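# Switch the amplifier's red mains rocker to OFF

## Task

Press the red mains rocker switch on the amplifier's front panel over to its OFF side, then leave the hand clear of it so nothing touches it at the end. Any drink can or screw-top tin must still be upright afterwards.

## Robot and tools

Robot: two arms on a table, left_arm and right_arm. left_arm carries a five-finger left hand, right_arm a right hand (mirror images). Calibrated bases in the scene frame: left_arm at (-0.020, +0.225, 0) m, quat_wxyz (+1.000, 0, 0, -0.019); right_arm at (+0.016, -0.330, 0) m, quat_wxyz (+1.000, 0, 0, +0.008). A camera stand is fixed behind the arms.

Frames. Scene frame: origin at table height midway between the nominal bases, +z up, +x out over the table, left_arm on the +y side. Hand poses, Hand target, velocities and wrist-camera poses are reported in each arm's own base frame; cam_high and the table use the scene frame. The hand point sits 0.05 m in front of the palm and 0.15 m out from the wrist flange. Its +z runs along straight fingers, +y out of the palm, and +x across the palm away from the thumb on the right hand but toward the thumb on the left hand. Straight fingers extend 0.06-0.07 m past the point along +z and lie 0.06 m behind it along -y. A wrist bracket on the little-finger side can strike objects.

Row layout (both execute_actions and move): always one flat list of 28 numbers in [-1, 1] covering both arms, even if one arm stays still. Order: left dx, dy, dz, rx, ry, rz; left little, ring, middle, index, thumb_bend, thumb_turn, force_limit, speed; then the same 14 for the right arm. The six pose numbers are an offset, not a pose: they are measured from that arm's Hand target as it stood when the action or move began, along that arm's base axes, with rotation about the Hand target position. Scale: 1.0 equals 0.6 m for dx/dy/dz and 180 degrees for the rx/ry/rz rotation vector. Every row of one action counts from the same start, and a repeated offset in a new call moves further. All zeros re-requests the current Hand target. The controller limits commanded orientation to 40 degrees from the measured one per step.

Hand numbers: finger and thumb_bend -1 open/straight, +1 closed; thumb_turn -1 beside the palm, +1 in front of it. force_limit runs from about 0 N at -1 to 10 N at +1 (15 N for the thumb motors); speed grows linearly to full at +0.48. To leave a hand unchanged, resend the last eight numbers you sent it in this scene; if none yet, send hand_measured plus hand_force_limit and hand_speed. For pushing a switch, a fist or a single straight finger works; close gently (speed -0.94 or lower) if grasping.

Tools:
- execute_actions(actions, cameras): a list of actions; each action is up to 15 rows, one per 1/30 s step, the last row held to fill 15 steps (0.5 s). An empty list returns images from all cameras.
- move(target, speed, blend, blocking, cameras): straight-line path of each hand point to its offset target; target is one 28-number row or up to 15 rows, all counted from the same starting Hand targets. speed in m/s, 0.002 to 4.3, default 0.25 (turns at twice that in rad/s). blend in m rounds corners; 0 stops at each. Paths do not avoid obstacles. Result adds a move: line (done, off_target, moving, held, fault, and limits such as paced or held).
- wait(seconds 0-10), stop() to brake a running move, zoom_image(camera, region [x0,y0,x1,y1] in pixels, max 504x504), show_instructions(), finished_scene(scene 1 or 2), which is final.

Cameras: cam_high (fixed, 672x504), cam_left_wrist and cam_right_wrist (672x504). Calibrations may be a little off.

Results: end_effector_position (m) and end_effector_quat_wxyz per arm in its base frame; Hand target (next offsets start here); hand_measured, hand_stopped_by (moving, target, force, stalled, fault) and hand_load_n in the motor order above; joint positions, velocities and torques; motor temperatures; scene number. Hands often rest 1-3 cm (up to 5 cm) short, mostly low, without contact; send the missing distance as a further offset. An arm pressing on something keeps pressing until commanded back past its hand point.

Avoid: fast contact with the amplifier or table (a touch hits harder at speed, and a target set beyond the contact pushes harder); knocking over the can or tin; anything leaving the table; the two arms touching; paths close to an arm's own base; long stretched holds that overheat motors (85 °C warning, 100 °C fault). Approach the rocker slowly, press just enough to flip it, then pull back so the hand is free, and check with cameras before finishing.

Each tool is called after ">>>" as a command line: name --argument value for each argument, lists and objects as JSON in quotes; but a table of rows of numbers goes row by row, as --pt "numbers of a row", without its own name.

Reference images:

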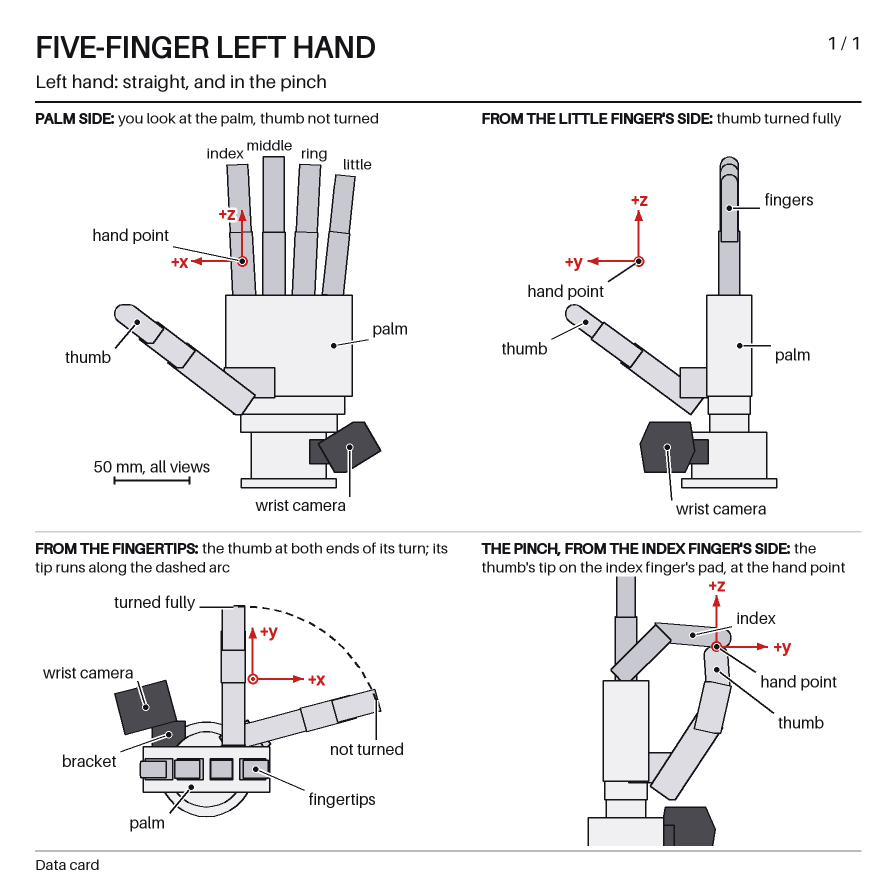

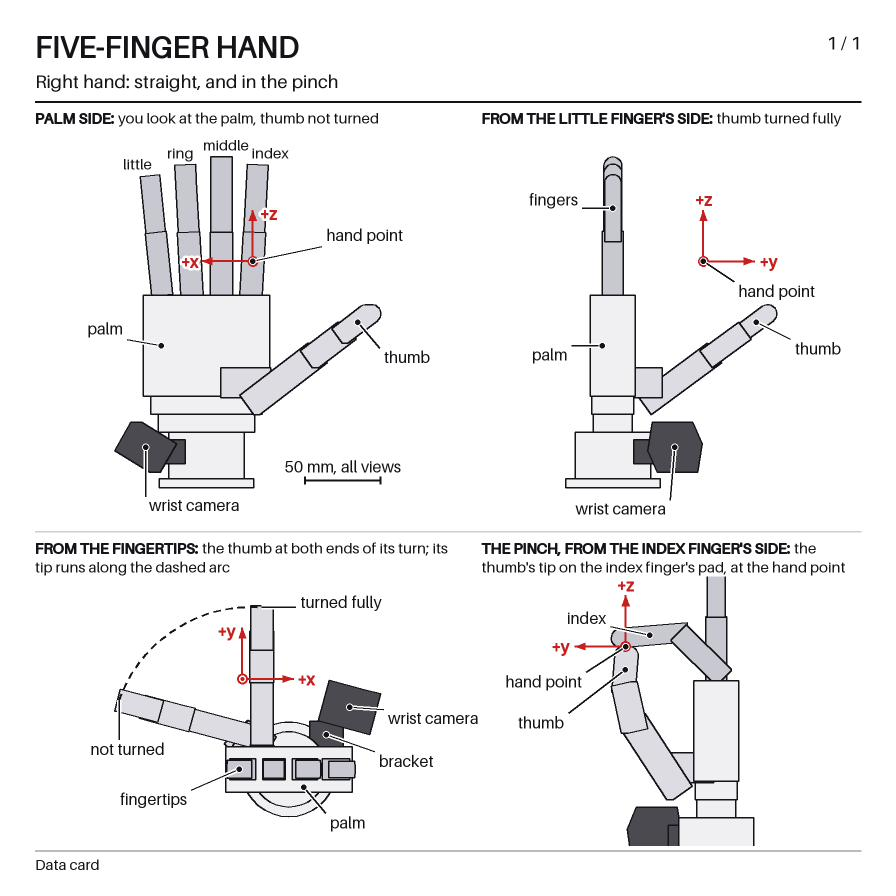

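## Session

>>> execute_actions --actions '[]'

Scene clock: 0.00 s.
left_arm: end_effector_position=(+0.4674, -0.1260, +0.1969) hand_measured=(-1.000, -1.000, -1.000, -1.000, -1.000, -1.000) hand_load_n=(+0.0, +0.0, +0.0, +0.0, +0.0, +0.0) hand_stopped_by=(target, target, target, target, target, target) hand_force_limit=0.00 hand_speed=-0.80 end_effector_quat_wxyz=(+0.594, -0.077, +0.766, +0.233) | right_arm: end_effector_position=(+0.3369, -0.0041, +0.2356) hand_measured=(-1.000, -1.000, -1.000, -1.000, -1.000, -1.000) hand_load_n=(+0.0, +0.0, +0.0, +0.0, +0.0, +0.0) hand_stopped_by=(target, target, target, target, target, target) hand_force_limit=0.00 hand_speed=-0.80 end_effector_quat_wxyz=(+0.052, +0.769, -0.477, +0.423)
Joint positions: left_arm=[-0.686 1.491 0.826 0.224 -1.122 1.442] | right_arm=[0.356 0.989 0.934 -0.961 0.723 -0.319]
Joint velocities: within noise
Joint torques (N m): no reading
Motor temperatures (°C): left_arm=[31 30 30 27 24 24] | right_arm=[26 31 30 25 26 26]
Heat: left arm: hottest waist 31 °C; right arm: hottest shoulder 31 °C.
Hand target: left_arm +0.4733, -0.1309, +0.2090; +0.604, -0.087, +0.760, +0.223 | right_arm +0.3438, -0.0016, +0.2483; +0.041, +0.763, -0.480, +0.432

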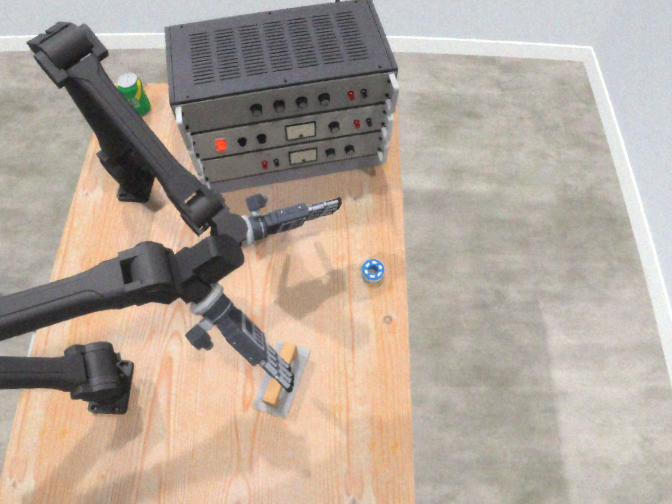

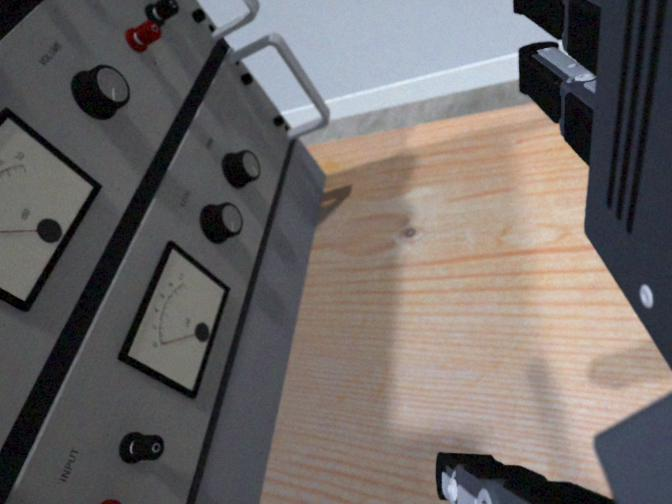

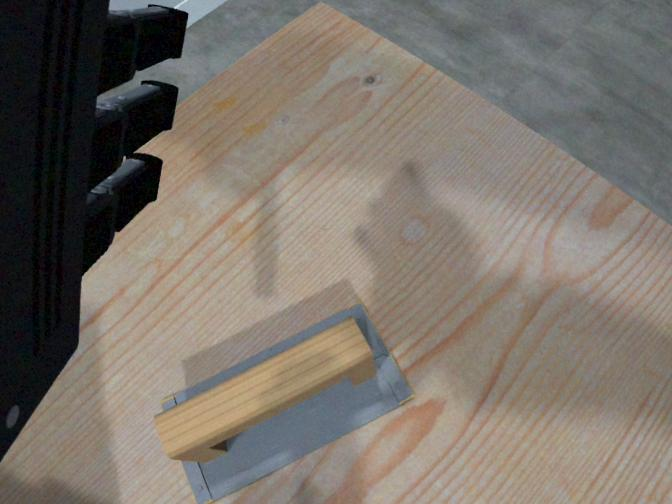

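>>> zoom_image --camera "cam_high" --region '[160, 70, 410, 220]'

>>> zoom_image --camera "cam_high" --region '[190, 120, 270, 180]'

Scaled by 2.016 from the camera's 672x504 image, which has a finer 960x720 frame.

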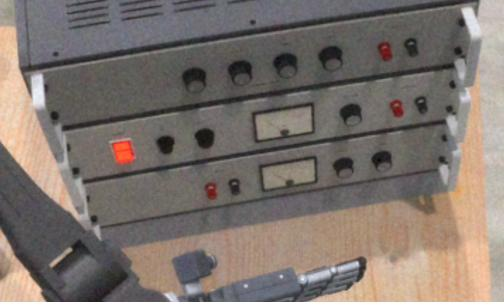

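Scaled by 6.300 from the camera's 672x504 image, which has a finer 960x720 frame.

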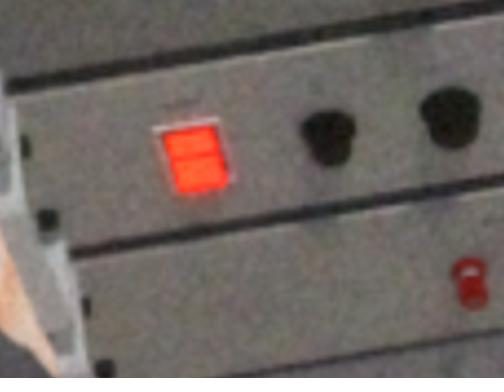

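>>> move --pt "-0.083 0 0.333 0 0 0 -1 -1 -1 -1 -1 -1 0.0 -0.8 0 0 0 0 0 0 1 1 1 -1 -1 1 0.0 0.0" --pt "-0.2 0.083 0.42 0 0 0 -1 -1 -1 -1 -1 -1 0.0 -0.8 0 0 0 0 0 0 1 1 1 -1 -1 1 0.0 0.0" --blend '[0.04, 0]' --speed 0.3 --cameras '["all"]'

Scene clock: 17.33 s.
left_arm: end_effector_position=(+0.3503, -0.0738, +0.4372) hand_measured=(-1.000, -1.000, -1.000, -1.000, -1.000, -1.000) hand_load_n=(+0.0, +0.0, +0.0, +0.5, +0.0, +0.0) hand_stopped_by=(target, target, target, target, target, target) hand_force_limit=0.00 hand_speed=-0.80 end_effector_quat_wxyz=(+0.592, -0.073, +0.766, +0.241) | right_arm: end_effector_position=(+0.3369, -0.0041, +0.2356) hand_measured=(+1.000, +1.000, +1.000, -1.000, -1.000, +1.000) hand_load_n=(+0.0, +0.0, +0.0, +0.0, +0.0, +0.5) hand_stopped_by=(target, target, target, target, target, target) hand_force_limit=0.00 hand_speed=0.00 end_effector_quat_wxyz=(+0.052, +0.769, -0.477, +0.423)
Joint positions: left_arm=[-0.798 0.975 1.088 -0.691 -1.228 1.311] | right_arm=[0.356 0.989 0.934 -0.961 0.723 -0.319]
Joint torques (N m): left_arm=[-2.2 -5.01 13.7 0.7 -0.39 -0.11] | right_arm=[0.67 -5.48 13.01 1.29 0.57 -0.11]
Heat: left arm: hottest elbow 32 °C; right arm: hottest elbow 33 °C.
Hand target: left_arm +0.3532, -0.0811, +0.4610; +0.604, -0.087, +0.760, +0.223 | right_arm +0.3438, -0.0016, +0.2483; +0.041, +0.763, -0.480, +0.432
Off the commanded pose: left_arm 0.025 m, 3 deg | right_arm 0.015 m, 2 deg.
move: off_target (left_arm, right_arm); blend cut to 0 m at target 1
camera_calibration:
cam_left_wrist: T_world_to_cam=[[0.349881, -0.788846, -0.505277, 0.0436662], [-0.822817, -0.000932914, -0.568306, 0.518515], [0.447835, 0.61459, -0.649402, 0.281824], [0, 0, 0, 1]] pos_world=[0.285155, -0.138276, 0.499756]

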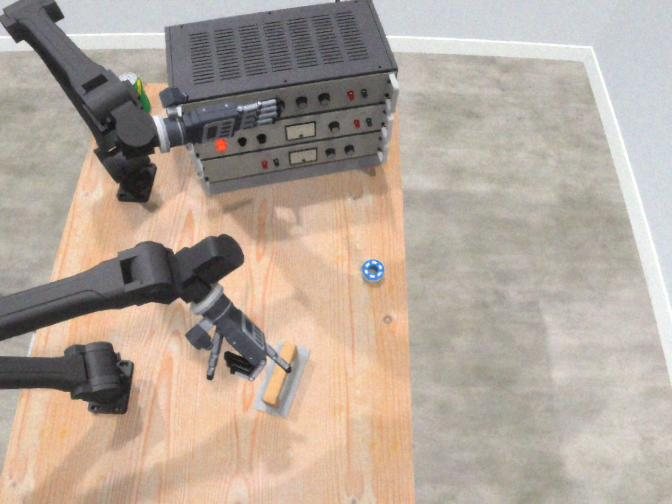

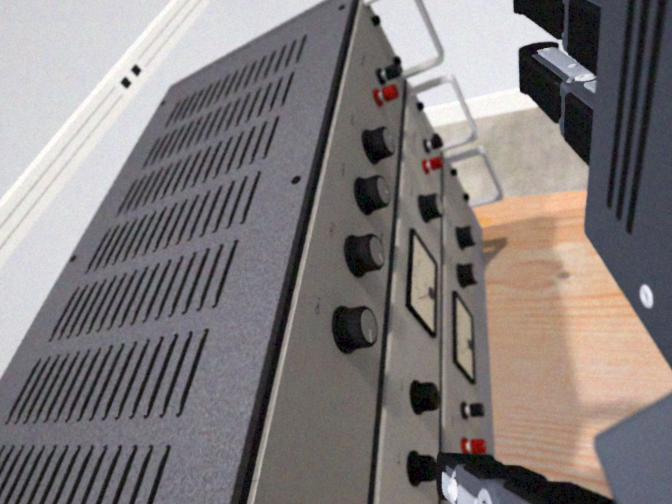

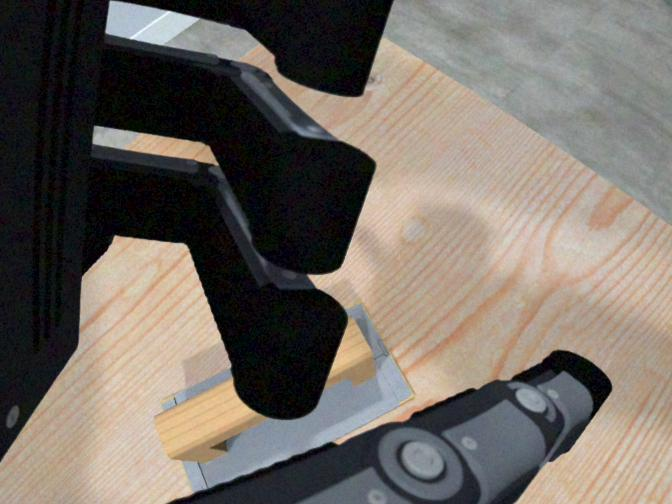

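>>> move --pt "0 0 0 0 0 0 -1 -1 -1 -1 -1 -1 0.0 -0.8 -0.04 0.2 0.02 0.2242 0.0074 0.2714 -1 -1 -1 -1 -1 1 0.0 0.0" --pt "0 0 0 0 0 0 -1 -1 -1 -1 -1 -1 0.0 -0.8 -0.1117 0.5278 -0.1633 0.4484 0.0147 0.5428 -1 -1 -1 -1 -1 1 0.0 0.0" --blend '[0.04, 0]' --speed 0.35 --cameras '["all"]'

Scene clock: 25.70 s.
left_arm: end_effector_position=(+0.3503, -0.0738, +0.4371) hand_measured=(-1.000, -1.000, -1.000, -1.000, -1.000, -1.000) hand_load_n=(+0.0, +0.0, +0.0, +0.0, +0.0, +0.0) hand_stopped_by=(target, target, target, target, target, target) hand_force_limit=0.00 hand_speed=-0.80 end_effector_quat_wxyz=(+0.592, -0.074, +0.766, +0.240) | right_arm: end_effector_position=(+0.2747, +0.3149, +0.1528) hand_measured=(-1.000, -1.000, -1.000, -1.000, -1.000, +1.000) hand_load_n=(+0.0, +0.5, +0.0, +0.0, +0.0, +0.0) hand_stopped_by=(target, target, target, target, target, target) hand_force_limit=0.00 hand_speed=0.00 end_effector_quat_wxyz=(+0.701, -0.707, -0.069, +0.066)
Joint positions: left_arm=[-0.798 0.975 1.088 -0.691 -1.228 1.31] | right_arm=[0.366 1.466 0.581 0.836 -1.396 -0.052]
Joint torques (N m): left_arm=[-2.14 -4.66 13.67 0.66 -0.39 -0.08] | right_arm=[0.44 -8.76 7.51 2.06 0.03 -0.01]
Heat: left arm: hottest elbow 33 °C; right arm: hottest elbow 33 °C.
Hand target: left_arm +0.3532, -0.0811, +0.4610; +0.604, -0.087, +0.760, +0.223 | right_arm +0.2766, +0.3150, +0.1502; +0.704, -0.704, -0.066, +0.066
Off the commanded pose: left_arm 0.025 m, 3 deg | right_arm 0.003 m, 1 deg.
move: off_target (left_arm)
camera_calibration:
cam_left_wrist: T_world_to_cam=[[0.350314, -0.789306, -0.504259, 0.0430302], [-0.822517, -0.00170773, -0.568738, 0.518399], [0.448047, 0.613998, -0.649815, 0.281806], [0, 0, 0, 1]] pos_world=[0.285056, -0.138179, 0.499654]
cam_right_wrist: T_world_to_cam=[[0.305819, 0.0324404, -0.951537, 0.046357], [-0.784592, -0.557567, -0.271173, 0.450761], [-0.539342, 0.829498, -0.145062, 0.024923], [0, 0, 0, 1]] pos_world=[0.352929, 0.229152, 0.16996]

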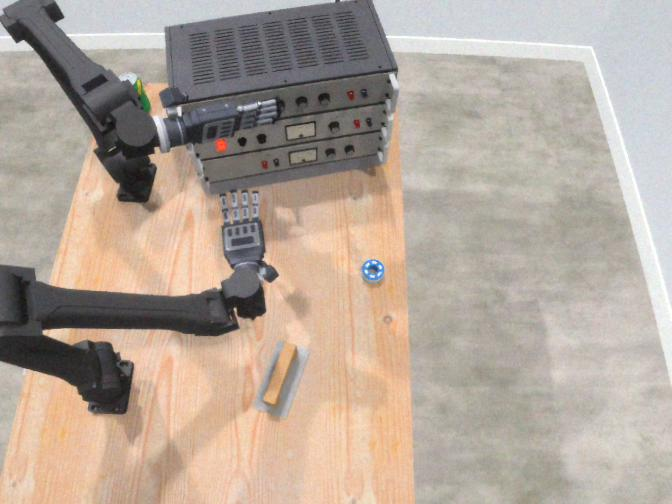

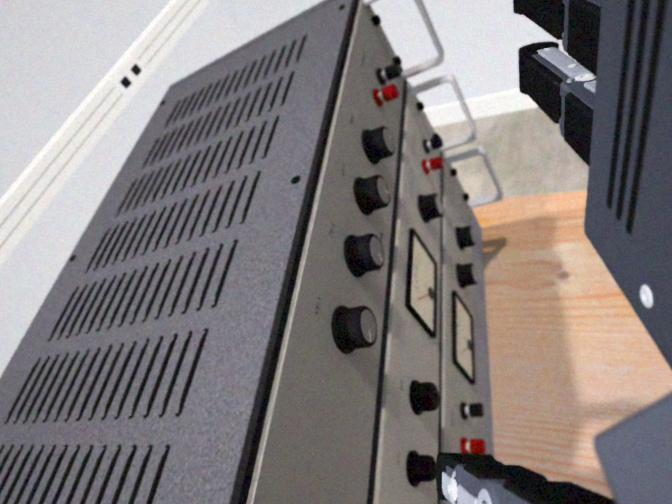

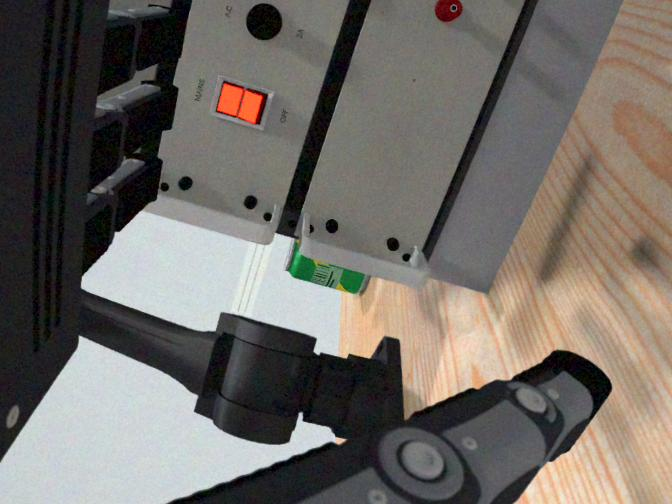

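>>> zoom_image --camera "cam_right_wrist" --region '[170, 50, 310, 160]'

Scaled by 3.600 from the camera's 672x504 image, which has a finer 960x720 frame.

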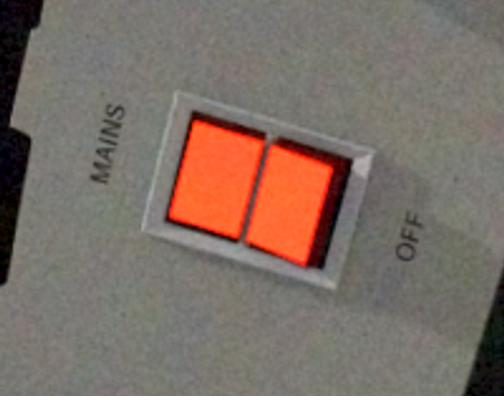

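>>> move --target '[0,0,0,0,0,0,-1,-1,-1,-1,-1,-1,0.0,-0.8, -0.004,0.14,-0.0263,0,0,0, -1,-1,-1,-1,-1,1,0.0,0.0]' --speed 0.15 --cameras '["cam_high","cam_right_wrist"]'

Scene clock: 30.50 s.
left_arm: end_effector_position=(+0.3503, -0.0738, +0.4371) hand_measured=(-1.000, -1.000, -1.000, -1.000, -1.000, -1.000) hand_load_n=(+0.0, +0.0, +0.0, +0.5, +0.0, +0.0) hand_stopped_by=(target, target, target, target, target, target) hand_force_limit=0.00 hand_speed=-0.80 end_effector_quat_wxyz=(+0.592, -0.074, +0.766, +0.240) | right_arm: end_effector_position=(+0.2640, +0.3889, +0.1257) hand_measured=(-1.000, -1.000, -1.000, -1.000, -1.000, +1.000) hand_load_n=(+0.0, +0.0, +0.0, +0.0, +0.0, +0.0) hand_stopped_by=(target, target, target, target, target, target) hand_force_limit=0.00 hand_speed=0.00 end_effector_quat_wxyz=(+0.698, -0.710, -0.054, +0.075)
Joint positions: left_arm=[-0.798 0.975 1.088 -0.691 -1.228 1.31] | right_arm=[0.555 1.6 0.625 0.935 -1.199 -0.007]
Joint torques (N m): left_arm=[-2.26 -4.89 13.7 0.62 -0.39 -0.09] | right_arm=[1.32 -10.23 10.18 2.44 0.05 0.02]
Heat: left arm: hottest elbow 34 °C; right arm: hottest elbow 33 °C.
Hand target: left_arm +0.3532, -0.0811, +0.4610; +0.604, -0.087, +0.760, +0.223 | right_arm +0.2742, +0.3990, +0.1344; +0.704, -0.704, -0.065, +0.066
Off the commanded pose: left_arm 0.025 m, 3 deg | right_arm 0.017 m, 2 deg.
move: off_target (left_arm, right_arm)
camera_calibration:
cam_right_wrist: T_world_to_cam=[[0.275749, 0.0180455, -0.96106, 0.036168], [-0.797939, -0.553185, -0.239333, 0.474132], [-0.535963, 0.832863, -0.138141, -0.0492563], [0, 0, 0, 1]] pos_world=[0.341956, 0.302654, 0.141431]
Images, in order (width x height): cam_high 672x504, cam_right_wrist 672x504.

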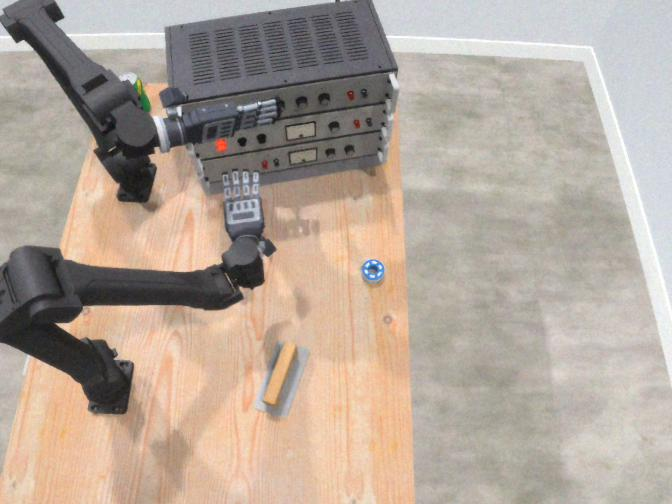

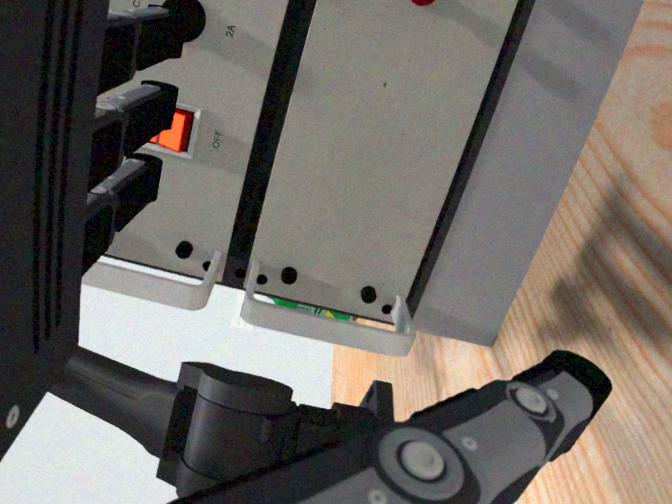

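>>> zoom_image --camera "cam_right_wrist" --region '[100, 80, 240, 190]'

Scaled by 3.600 from the camera's 672x504 image, which has a finer 960x720 frame.

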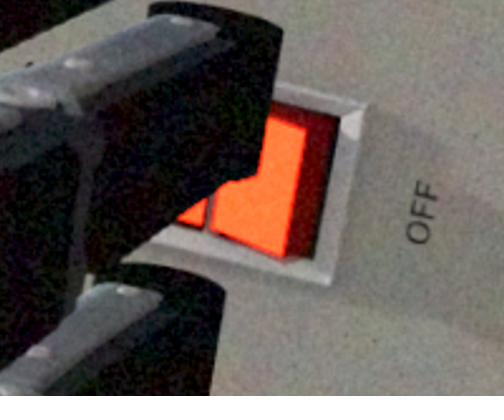

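>>> move --pt "0 0 0 0 0 0 -1 -1 -1 -1 -1 -1 0.0 -0.8 0 0 0 0 0 0 1 1 1 -1 -1 1 0.0 0.0" --pt "0 0 0 0 0 0 -1 -1 -1 -1 -1 -1 0.0 -0.8 -0.0253 0.1202 0.0222 0 0 0 1 1 1 -1 -1 1 0.0 0.0" --speed 0.08 --cameras '["cam_high","cam_right_wrist"]'

>>> zoom_image --camera "cam_high" --region '[190, 120, 290, 220]'

Scene clock: 37.27 s.
left_arm: end_effector_position=(+0.3503, -0.0738, +0.4371) hand_measured=(-1.000, -1.000, -1.000, -1.000, -1.000, -1.000) hand_load_n=(+0.0, +0.0, +0.0, +0.0, +0.0, +0.0) hand_stopped_by=(target, target, target, target, target, target) hand_force_limit=0.00 hand_speed=-0.80 end_effector_quat_wxyz=(+0.592, -0.074, +0.766, +0.240) | right_arm: end_effector_position=(+0.2530, +0.4588, +0.1410) hand_measured=(+1.000, +1.000, +1.000, -1.000, -1.000, +1.000) hand_load_n=(+0.0, +0.0, +0.0, +0.0, +0.0, +0.0) hand_stopped_by=(target, target, target, target, target, target) hand_force_limit=0.00 hand_speed=0.00 end_effector_quat_wxyz=(+0.702, -0.706, -0.061, +0.065)
Joint positions: left_arm=[-0.798 0.975 1.088 -0.691 -1.228 1.31] | right_arm=[0.711 1.627 0.717 0.901 -1.038 -0.004]
Joint torques (N m): left_arm=[-2.14 -4.95 13.68 0.64 -0.39 -0.08] | right_arm=[0.97 -11.58 11.08 1.09 0.08 -0.02]
Motor temperatures (°C): left_arm=[31 30 35 27 24 24] | right_arm=[26 31 33 25 27 26]
Heat: left arm: hottest elbow 35 °C; right arm: hottest elbow 33 °C.
Hand target: left_arm +0.3532, -0.0811, +0.4610; +0.604, -0.087, +0.760, +0.223 | right_arm +0.2589, +0.4712, +0.1478; +0.704, -0.704, -0.066, +0.066
Off the commanded pose: left_arm 0.025 m, 3 deg | right_arm 0.015 m, 1 deg.
move: off_target (left_arm, right_arm)
camera_calibration:
cam_right_wrist: T_world_to_cam=[[0.298078, 0.0301122, -0.954066, 0.0404863], [-0.794389, -0.546343, -0.265434, 0.50729], [-0.52924, 0.83702, -0.138932, -0.114687], [0, 0, 0, 1]] pos_world=[0.330221, 0.37193, 0.157345]
Images, in order (width x height): cam_high 672x504, cam_right_wrist 672x504.

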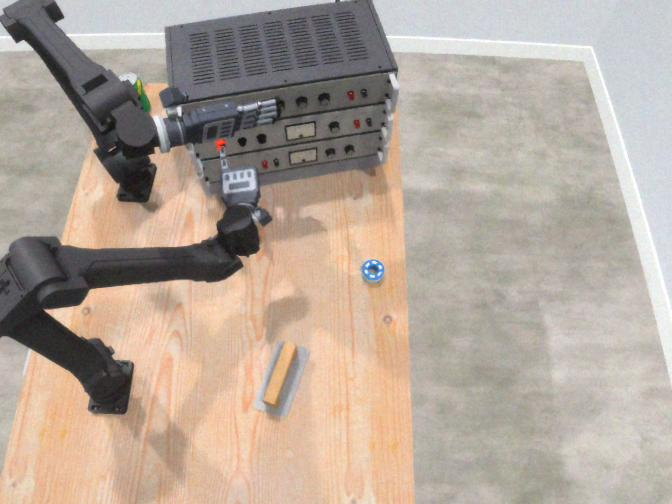

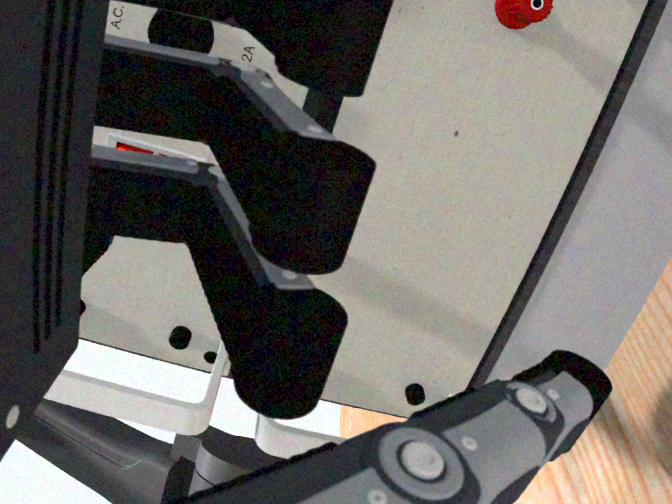

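Scaled by 5.040 from the camera's 672x504 image, which has a finer 960x720 frame.

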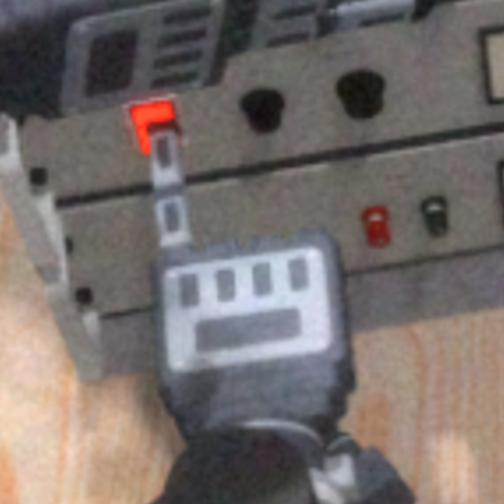

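>>> zoom_image --camera "cam_high" --region '[205, 130, 245, 160]'

Scaled by 12.600 from the camera's 672x504 image, which has a finer 960x720 frame.

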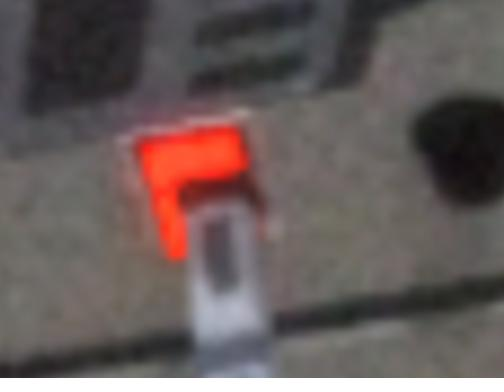

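>>> move --target '[0,0,0,0,0,0,-1,-1,-1,-1,-1,-1,0.0,-0.8, -0.002,-0.025,-0.0117,0,0,0, 1,1,1,-1,-1,1,0.0,0.0]' --speed 0.08 --cameras '["cam_high","cam_right_wrist"]'

>>> zoom_image --camera "cam_high" --region '[205, 130, 245, 160]'

>>> zoom_image --camera "cam_right_wrist" --region '[80, 80, 240, 240]'

Scene clock: 46.63 s.
left_arm: end_effector_position=(+0.3503, -0.0738, +0.4371) hand_measured=(-1.000, -1.000, -1.000, -1.000, -1.000, -1.000) hand_load_n=(+0.0, +0.0, +0.0, +0.0, +0.0, +0.0) hand_stopped_by=(target, target, target, target, target, target) hand_force_limit=0.00 hand_speed=-0.80 end_effector_quat_wxyz=(+0.592, -0.074, +0.766, +0.240) | right_arm: end_effector_position=(+0.2514, +0.4563, +0.1411) hand_measured=(+1.000, +1.000, +1.000, -1.000, -1.000, +1.000) hand_load_n=(+0.0, +0.0, +0.0, +0.0, +0.0, +0.0) hand_stopped_by=(target, target, target, target, target, target) hand_force_limit=0.00 hand_speed=0.00 end_effector_quat_wxyz=(+0.702, -0.706, -0.067, +0.070)
Joint positions: left_arm=[-0.798 0.975 1.088 -0.691 -1.228 1.31] | right_arm=[0.707 1.627 0.717 0.901 -1.058 -0.004]
Joint torques (N m): left_arm=[-2.26 -4.78 13.72 0.58 -0.38 -0.08] | right_arm=[0.38 -11.46 8.12 2.25 -0.12 -0.04]
Heat: left arm: hottest elbow 36 °C; right arm: hottest elbow 33 °C.
Hand target: left_arm +0.3532, -0.0811, +0.4610; +0.604, -0.087, +0.760, +0.223 | right_arm +0.2579, +0.4561, +0.1408; +0.704, -0.704, -0.066, +0.066
Off the commanded pose: left_arm 0.025 m, 3 deg | right_arm 0.006 m, 1 deg.
move: off_target (left_arm)
camera_calibration:
cam_right_wrist: T_world_to_cam=[[0.297476, 0.0348062, -0.954095, 0.0391366], [-0.786005, -0.558336, -0.265436, 0.508155], [-0.541944, 0.828884, -0.138734, -0.10652], [0, 0, 0, 1]] pos_world=[0.330042, 0.370652, 0.157445]
Images, in order (width x height): cam_high 672x504, cam_right_wrist 672x504.

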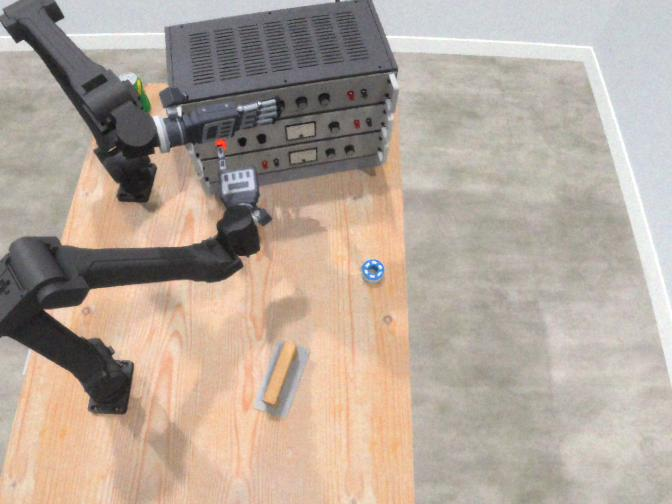

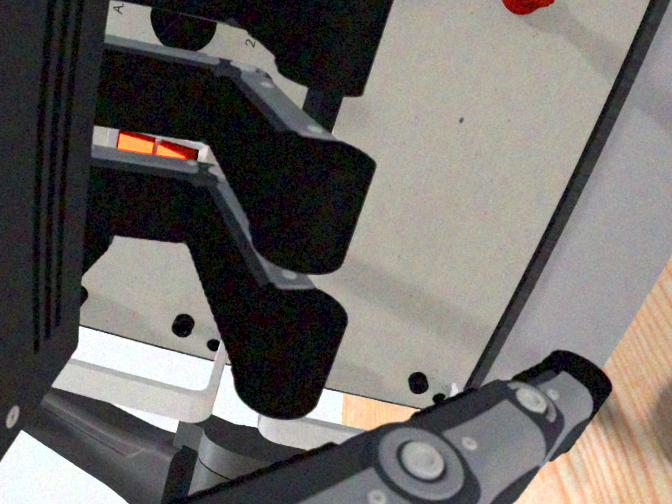

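Scaled by 12.600 from the camera's 672x504 image, which has a finer 960x720 frame.

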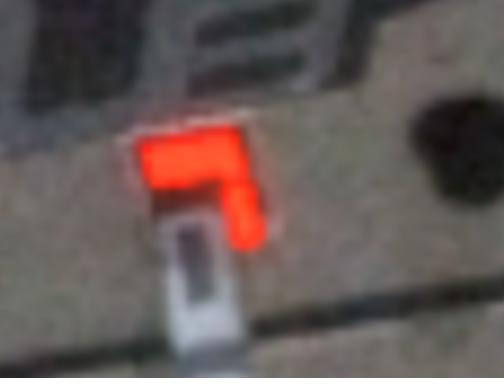

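Scaled by 3.150 from the camera's 672x504 image, which has a finer 960x720 frame.

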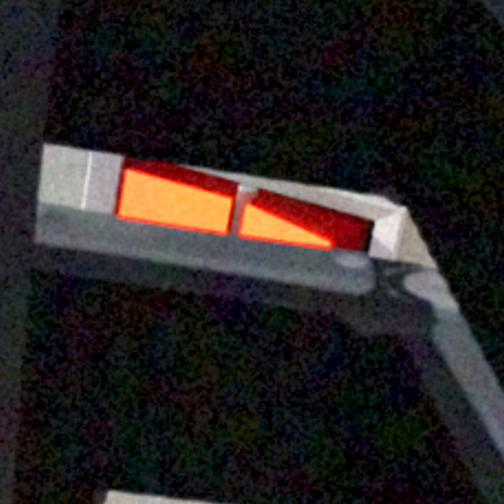

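>>> move --pt "0 0 0 0 0 0 -1 -1 -1 -1 -1 -1 0.0 -0.8 0.0 -0.03 -0.02 0 0 0 1 1 1 -1 -1 1 0.0 0.0" --pt "0 0 0 0 0 0 -1 -1 -1 -1 -1 -1 0.0 -0.8 -0.002 0.008 -0.012 0 0 0 1 1 1 -1 -1 1 0.0 0.0" --speed 0.06 --cameras '["cam_high","cam_right_wrist"]'

>>> zoom_image --camera "cam_high" --region '[205, 130, 245, 160]'

>>> zoom_image --camera "cam_right_wrist" --region '[80, 80, 240, 240]'

Scene clock: 49.80 s.
left_arm: end_effector_position=(+0.3503, -0.0738, +0.4371) hand_measured=(-1.000, -1.000, -1.000, -1.000, -1.000, -1.000) hand_load_n=(+0.0, +0.0, +0.0, +0.0, +0.0, +0.0) hand_stopped_by=(target, target, target, target, target, target) hand_force_limit=0.00 hand_speed=-0.80 end_effector_quat_wxyz=(+0.592, -0.074, +0.766, +0.240) | right_arm: end_effector_position=(+0.2480, +0.4495, +0.1258) hand_measured=(+1.000, +1.000, +1.000, -1.000, -1.000, +1.000) hand_load_n=(+0.0, +0.0, +0.0, +0.0, +0.0, +0.0) hand_stopped_by=(target, target, target, target, target, target) hand_force_limit=0.00 hand_speed=0.00 end_effector_quat_wxyz=(+0.700, -0.708, -0.060, +0.069)
Joint positions: left_arm=[-0.798 0.975 1.088 -0.691 -1.228 1.31] | right_arm=[0.701 1.649 0.685 0.945 -1.053 -0.004]
Joint torques (N m): left_arm=[-2.37 -5.13 13.67 0.58 -0.4 -0.08] | right_arm=[1.26 -11.46 10.62 1.4 0.06 -0.02]
Heat: left arm: hottest elbow 36 °C; right arm: hottest elbow 33 °C.
Hand target: left_arm +0.3532, -0.0811, +0.4610; +0.604, -0.087, +0.760, +0.223 | right_arm +0.2565, +0.4609, +0.1335; +0.704, -0.704, -0.066, +0.066
Off the commanded pose: left_arm 0.025 m, 3 deg | right_arm 0.016 m, 1 deg.
move: off_target (left_arm, right_arm)
camera_calibration:
cam_right_wrist: T_world_to_cam=[[0.291183, 0.0259001, -0.956317, 0.0315546], [-0.793722, -0.551503, -0.256612, 0.495349], [-0.534058, 0.833771, -0.140031, -0.108873], [0, 0, 0, 1]] pos_world=[0.325836, 0.363144, 0.142043]
Images, in order (width x height): cam_high 672x504, cam_right_wrist 672x504.

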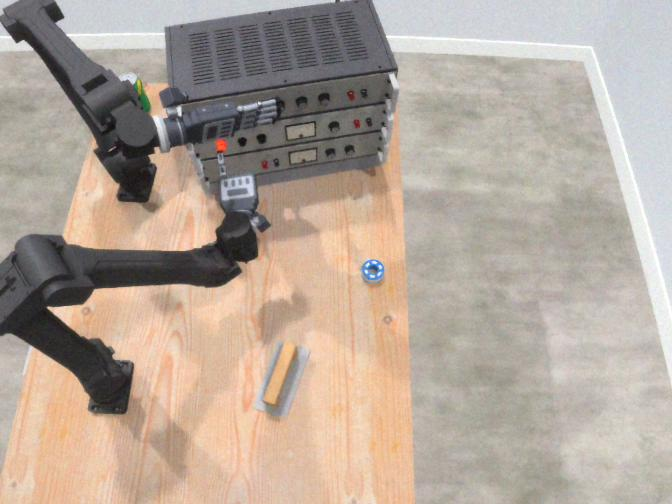

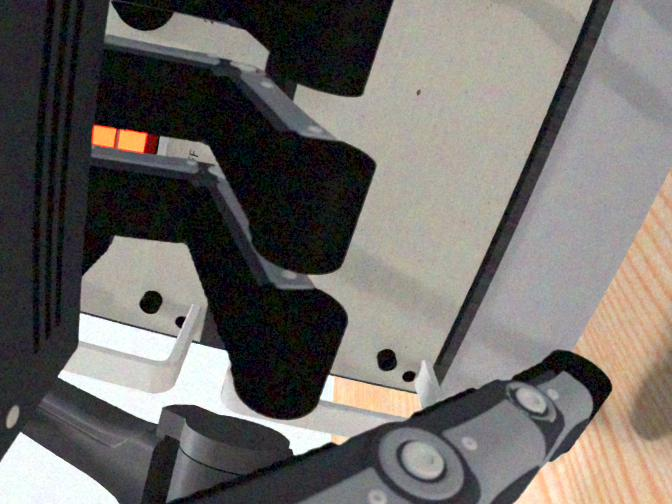

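Scaled by 12.600 from the camera's 672x504 image, which has a finer 960x720 frame.

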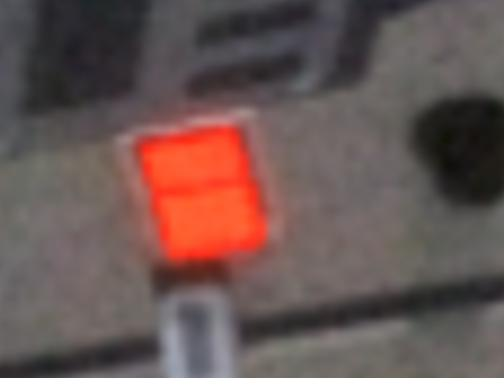

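Scaled by 3.150 from the camera's 672x504 image, which has a finer 960x720 frame.

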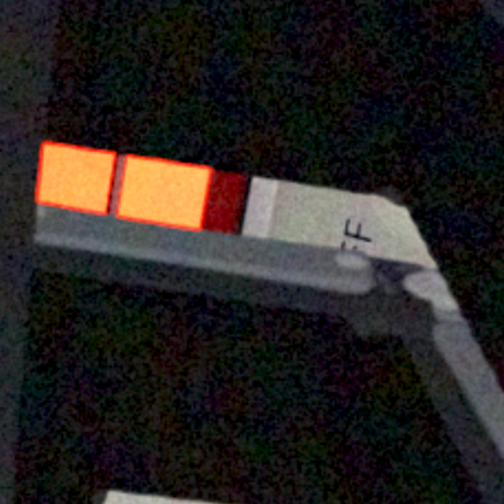

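>>> move --target '[0,0,0,0,0,0,-1,-1,-1,-1,-1,-1,0.0,-0.8, 0.003,0.015,0.0,0,0,0, 1,1,1,-1,-1,1,0.0,0.0]' --speed 0.05 --cameras '["cam_high","cam_right_wrist"]'

>>> zoom_image --camera "cam_high" --region '[205, 130, 245, 160]'

>>> zoom_image --camera "cam_right_wrist" --region '[80, 80, 240, 240]'

Scene clock: 58.57 s.
left_arm: end_effector_position=(+0.3503, -0.0738, +0.4371) hand_measured=(-1.000, -1.000, -1.000, -1.000, -1.000, -1.000) hand_load_n=(+0.0, +0.0, +0.0, +0.0, +0.0, +0.0) hand_stopped_by=(target, target, target, target, target, target) hand_force_limit=0.00 hand_speed=-0.80 end_effector_quat_wxyz=(+0.592, -0.074, +0.766, +0.240) | right_arm: end_effector_position=(+0.2523, +0.4554, +0.1229) hand_measured=(+1.000, +1.000, +1.000, -1.000, -1.000, +1.000) hand_load_n=(+0.0, +0.0, +0.0, -1.0, +0.0, +0.0) hand_stopped_by=(target, target, target, target, target, target) hand_force_limit=0.00 hand_speed=0.00 end_effector_quat_wxyz=(+0.700, -0.709, -0.057, +0.068)
Joint positions: left_arm=[-0.798 0.975 1.088 -0.691 -1.228 1.31] | right_arm=[0.707 1.667 0.701 0.942 -1.04 -0.004]
Joint torques (N m): left_arm=[-2.26 -4.54 13.74 0.65 -0.4 -0.07] | right_arm=[1.55 -12.04 11.02 1.06 0.11 -0.01]
Heat: left arm: hottest elbow 37 °C; right arm: hottest elbow 33 °C.
Hand target: left_arm +0.3532, -0.0811, +0.4610; +0.604, -0.087, +0.760, +0.223 | right_arm +0.2585, +0.4699, +0.1335; +0.704, -0.704, -0.066, +0.066
Off the commanded pose: left_arm 0.025 m, 3 deg | right_arm 0.019 m, 1 deg.
move: off_target (left_arm, right_arm)
camera_calibration:
cam_right_wrist: T_world_to_cam=[[0.288082, 0.0208975, -0.957378, 0.0305782], [-0.79837, -0.546823, -0.252172, 0.499701], [-0.528786, 0.836988, -0.140846, -0.114613], [0, 0, 0, 1]] pos_world=[0.329531, 0.368538, 0.139142]
Images, in order (width x height): cam_high 672x504, cam_right_wrist 672x504.

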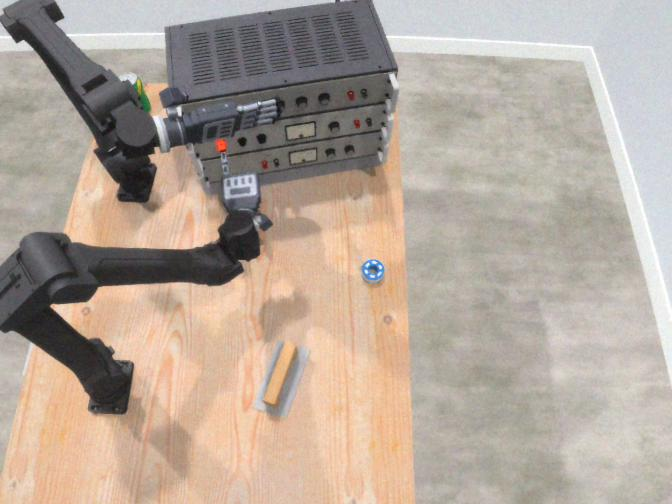

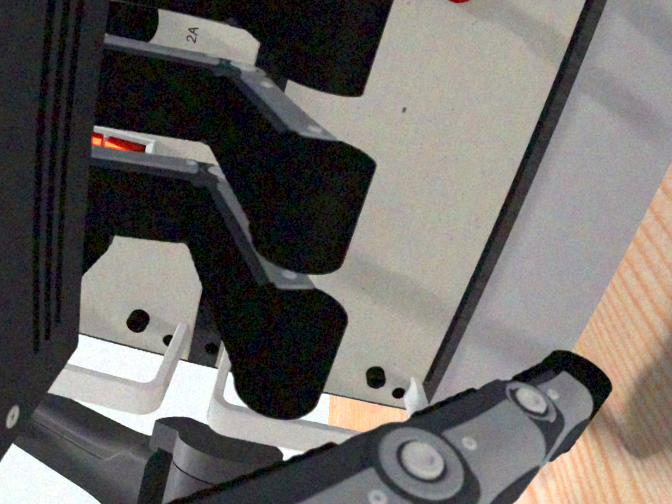

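Scaled by 12.600 from the camera's 672x504 image, which has a finer 960x720 frame.

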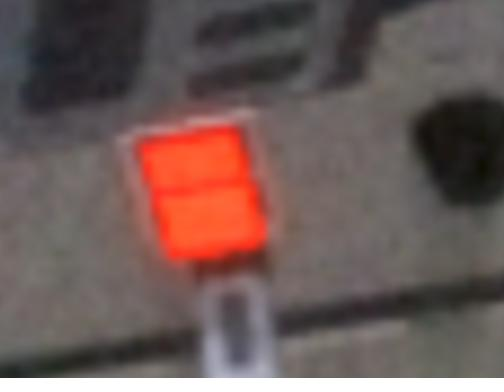

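Scaled by 3.150 from the camera's 672x504 image, which has a finer 960x720 frame.

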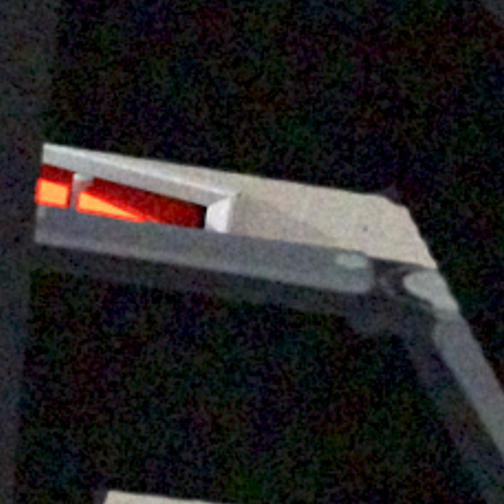

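>>> move --pt "0 0 0 0 0 0 -1 -1 -1 -1 -1 -1 0.0 -0.8 -0.0067 -0.0417 0.03 0 0 0 1 1 1 -1 -1 1 0.0 0.0" --pt "0 0 0 0 0 0 -1 -1 -1 -1 -1 -1 0.0 -0.8 -0.0067 0.005 0.02 0 0 0 1 1 1 -1 -1 1 0.0 0.0" --speed 0.06 --cameras '["cam_high","cam_right_wrist"]'

>>> zoom_image --camera "cam_high" --region '[205, 130, 245, 160]'

>>> zoom_image --camera "cam_right_wrist" --region '[80, 80, 240, 240]'

Scene clock: 63.73 s.
left_arm: end_effector_position=(+0.3503, -0.0738, +0.4371) hand_measured=(-1.000, -1.000, -1.000, -1.000, -1.000, -1.000) hand_load_n=(+0.0, +0.0, +0.0, +0.0, +0.0, +0.0) hand_stopped_by=(target, target, target, target, target, target) hand_force_limit=0.00 hand_speed=-0.80 end_effector_quat_wxyz=(+0.592, -0.074, +0.766, +0.240) | right_arm: end_effector_position=(+0.2480, +0.4570, +0.1393) hand_measured=(+1.000, +1.000, +1.000, -1.000, -1.000, +1.000) hand_load_n=(+0.0, +0.0, +0.0, +0.0, +0.0, +0.0) hand_stopped_by=(target, target, target, target, target, target) hand_force_limit=0.00 hand_speed=0.00 end_effector_quat_wxyz=(+0.701, -0.707, -0.059, +0.068)
Joint positions: left_arm=[-0.798 0.975 1.088 -0.691 -1.228 1.31] | right_arm=[0.715 1.622 0.704 0.903 -1.036 0]
Joint torques (N m): left_arm=[-2.37 -5.07 13.7 0.62 -0.37 -0.08] | right_arm=[1.73 -10.75 11.3 1.31 0.4 -0.06]
Heat: left arm: hottest elbow 37 °C; right arm: hottest elbow 33 °C.
Hand target: left_arm +0.3532, -0.0811, +0.4610; +0.604, -0.087, +0.760, +0.223 | right_arm +0.2544, +0.4729, +0.1455; +0.704, -0.704, -0.066, +0.066
Off the commanded pose: left_arm 0.025 m, 3 deg | right_arm 0.018 m, 1 deg.
move: off_target (left_arm, right_arm)
camera_calibration:
cam_right_wrist: T_world_to_cam=[[0.290909, 0.0268567, -0.956374, 0.0440095], [-0.79533, -0.548843, -0.257335, 0.502219], [-0.531811, 0.835494, -0.138304, -0.114879], [0, 0, 0, 1]] pos_world=[0.325533, 0.370438, 0.15544]
Images, in order (width x height): cam_high 672x504, cam_right_wrist 672x504.

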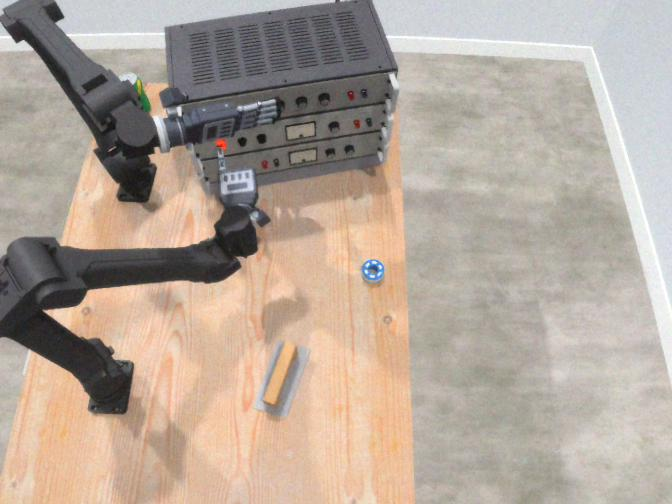

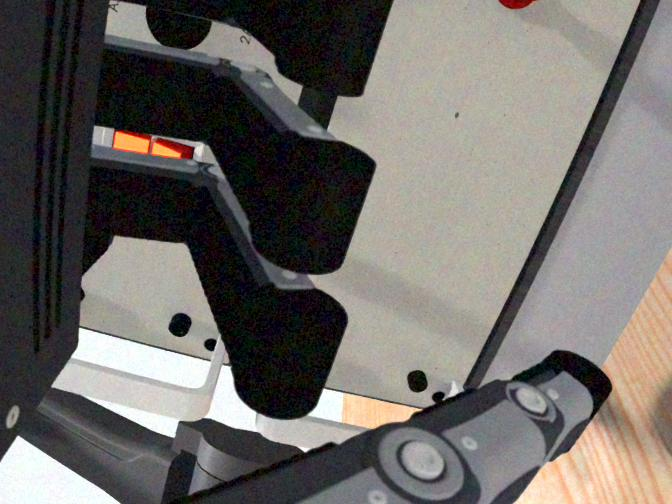

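Scaled by 12.600 from the camera's 672x504 image, which has a finer 960x720 frame.

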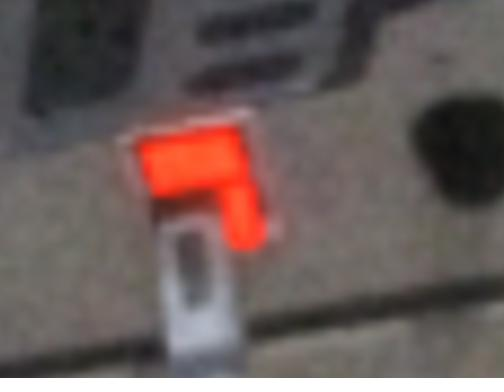

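Scaled by 3.150 from the camera's 672x504 image, which has a finer 960x720 frame.

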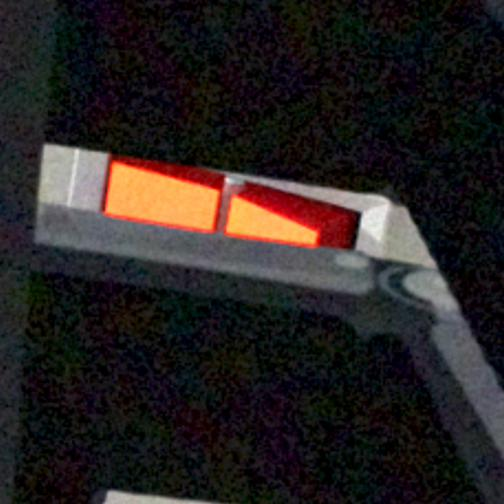

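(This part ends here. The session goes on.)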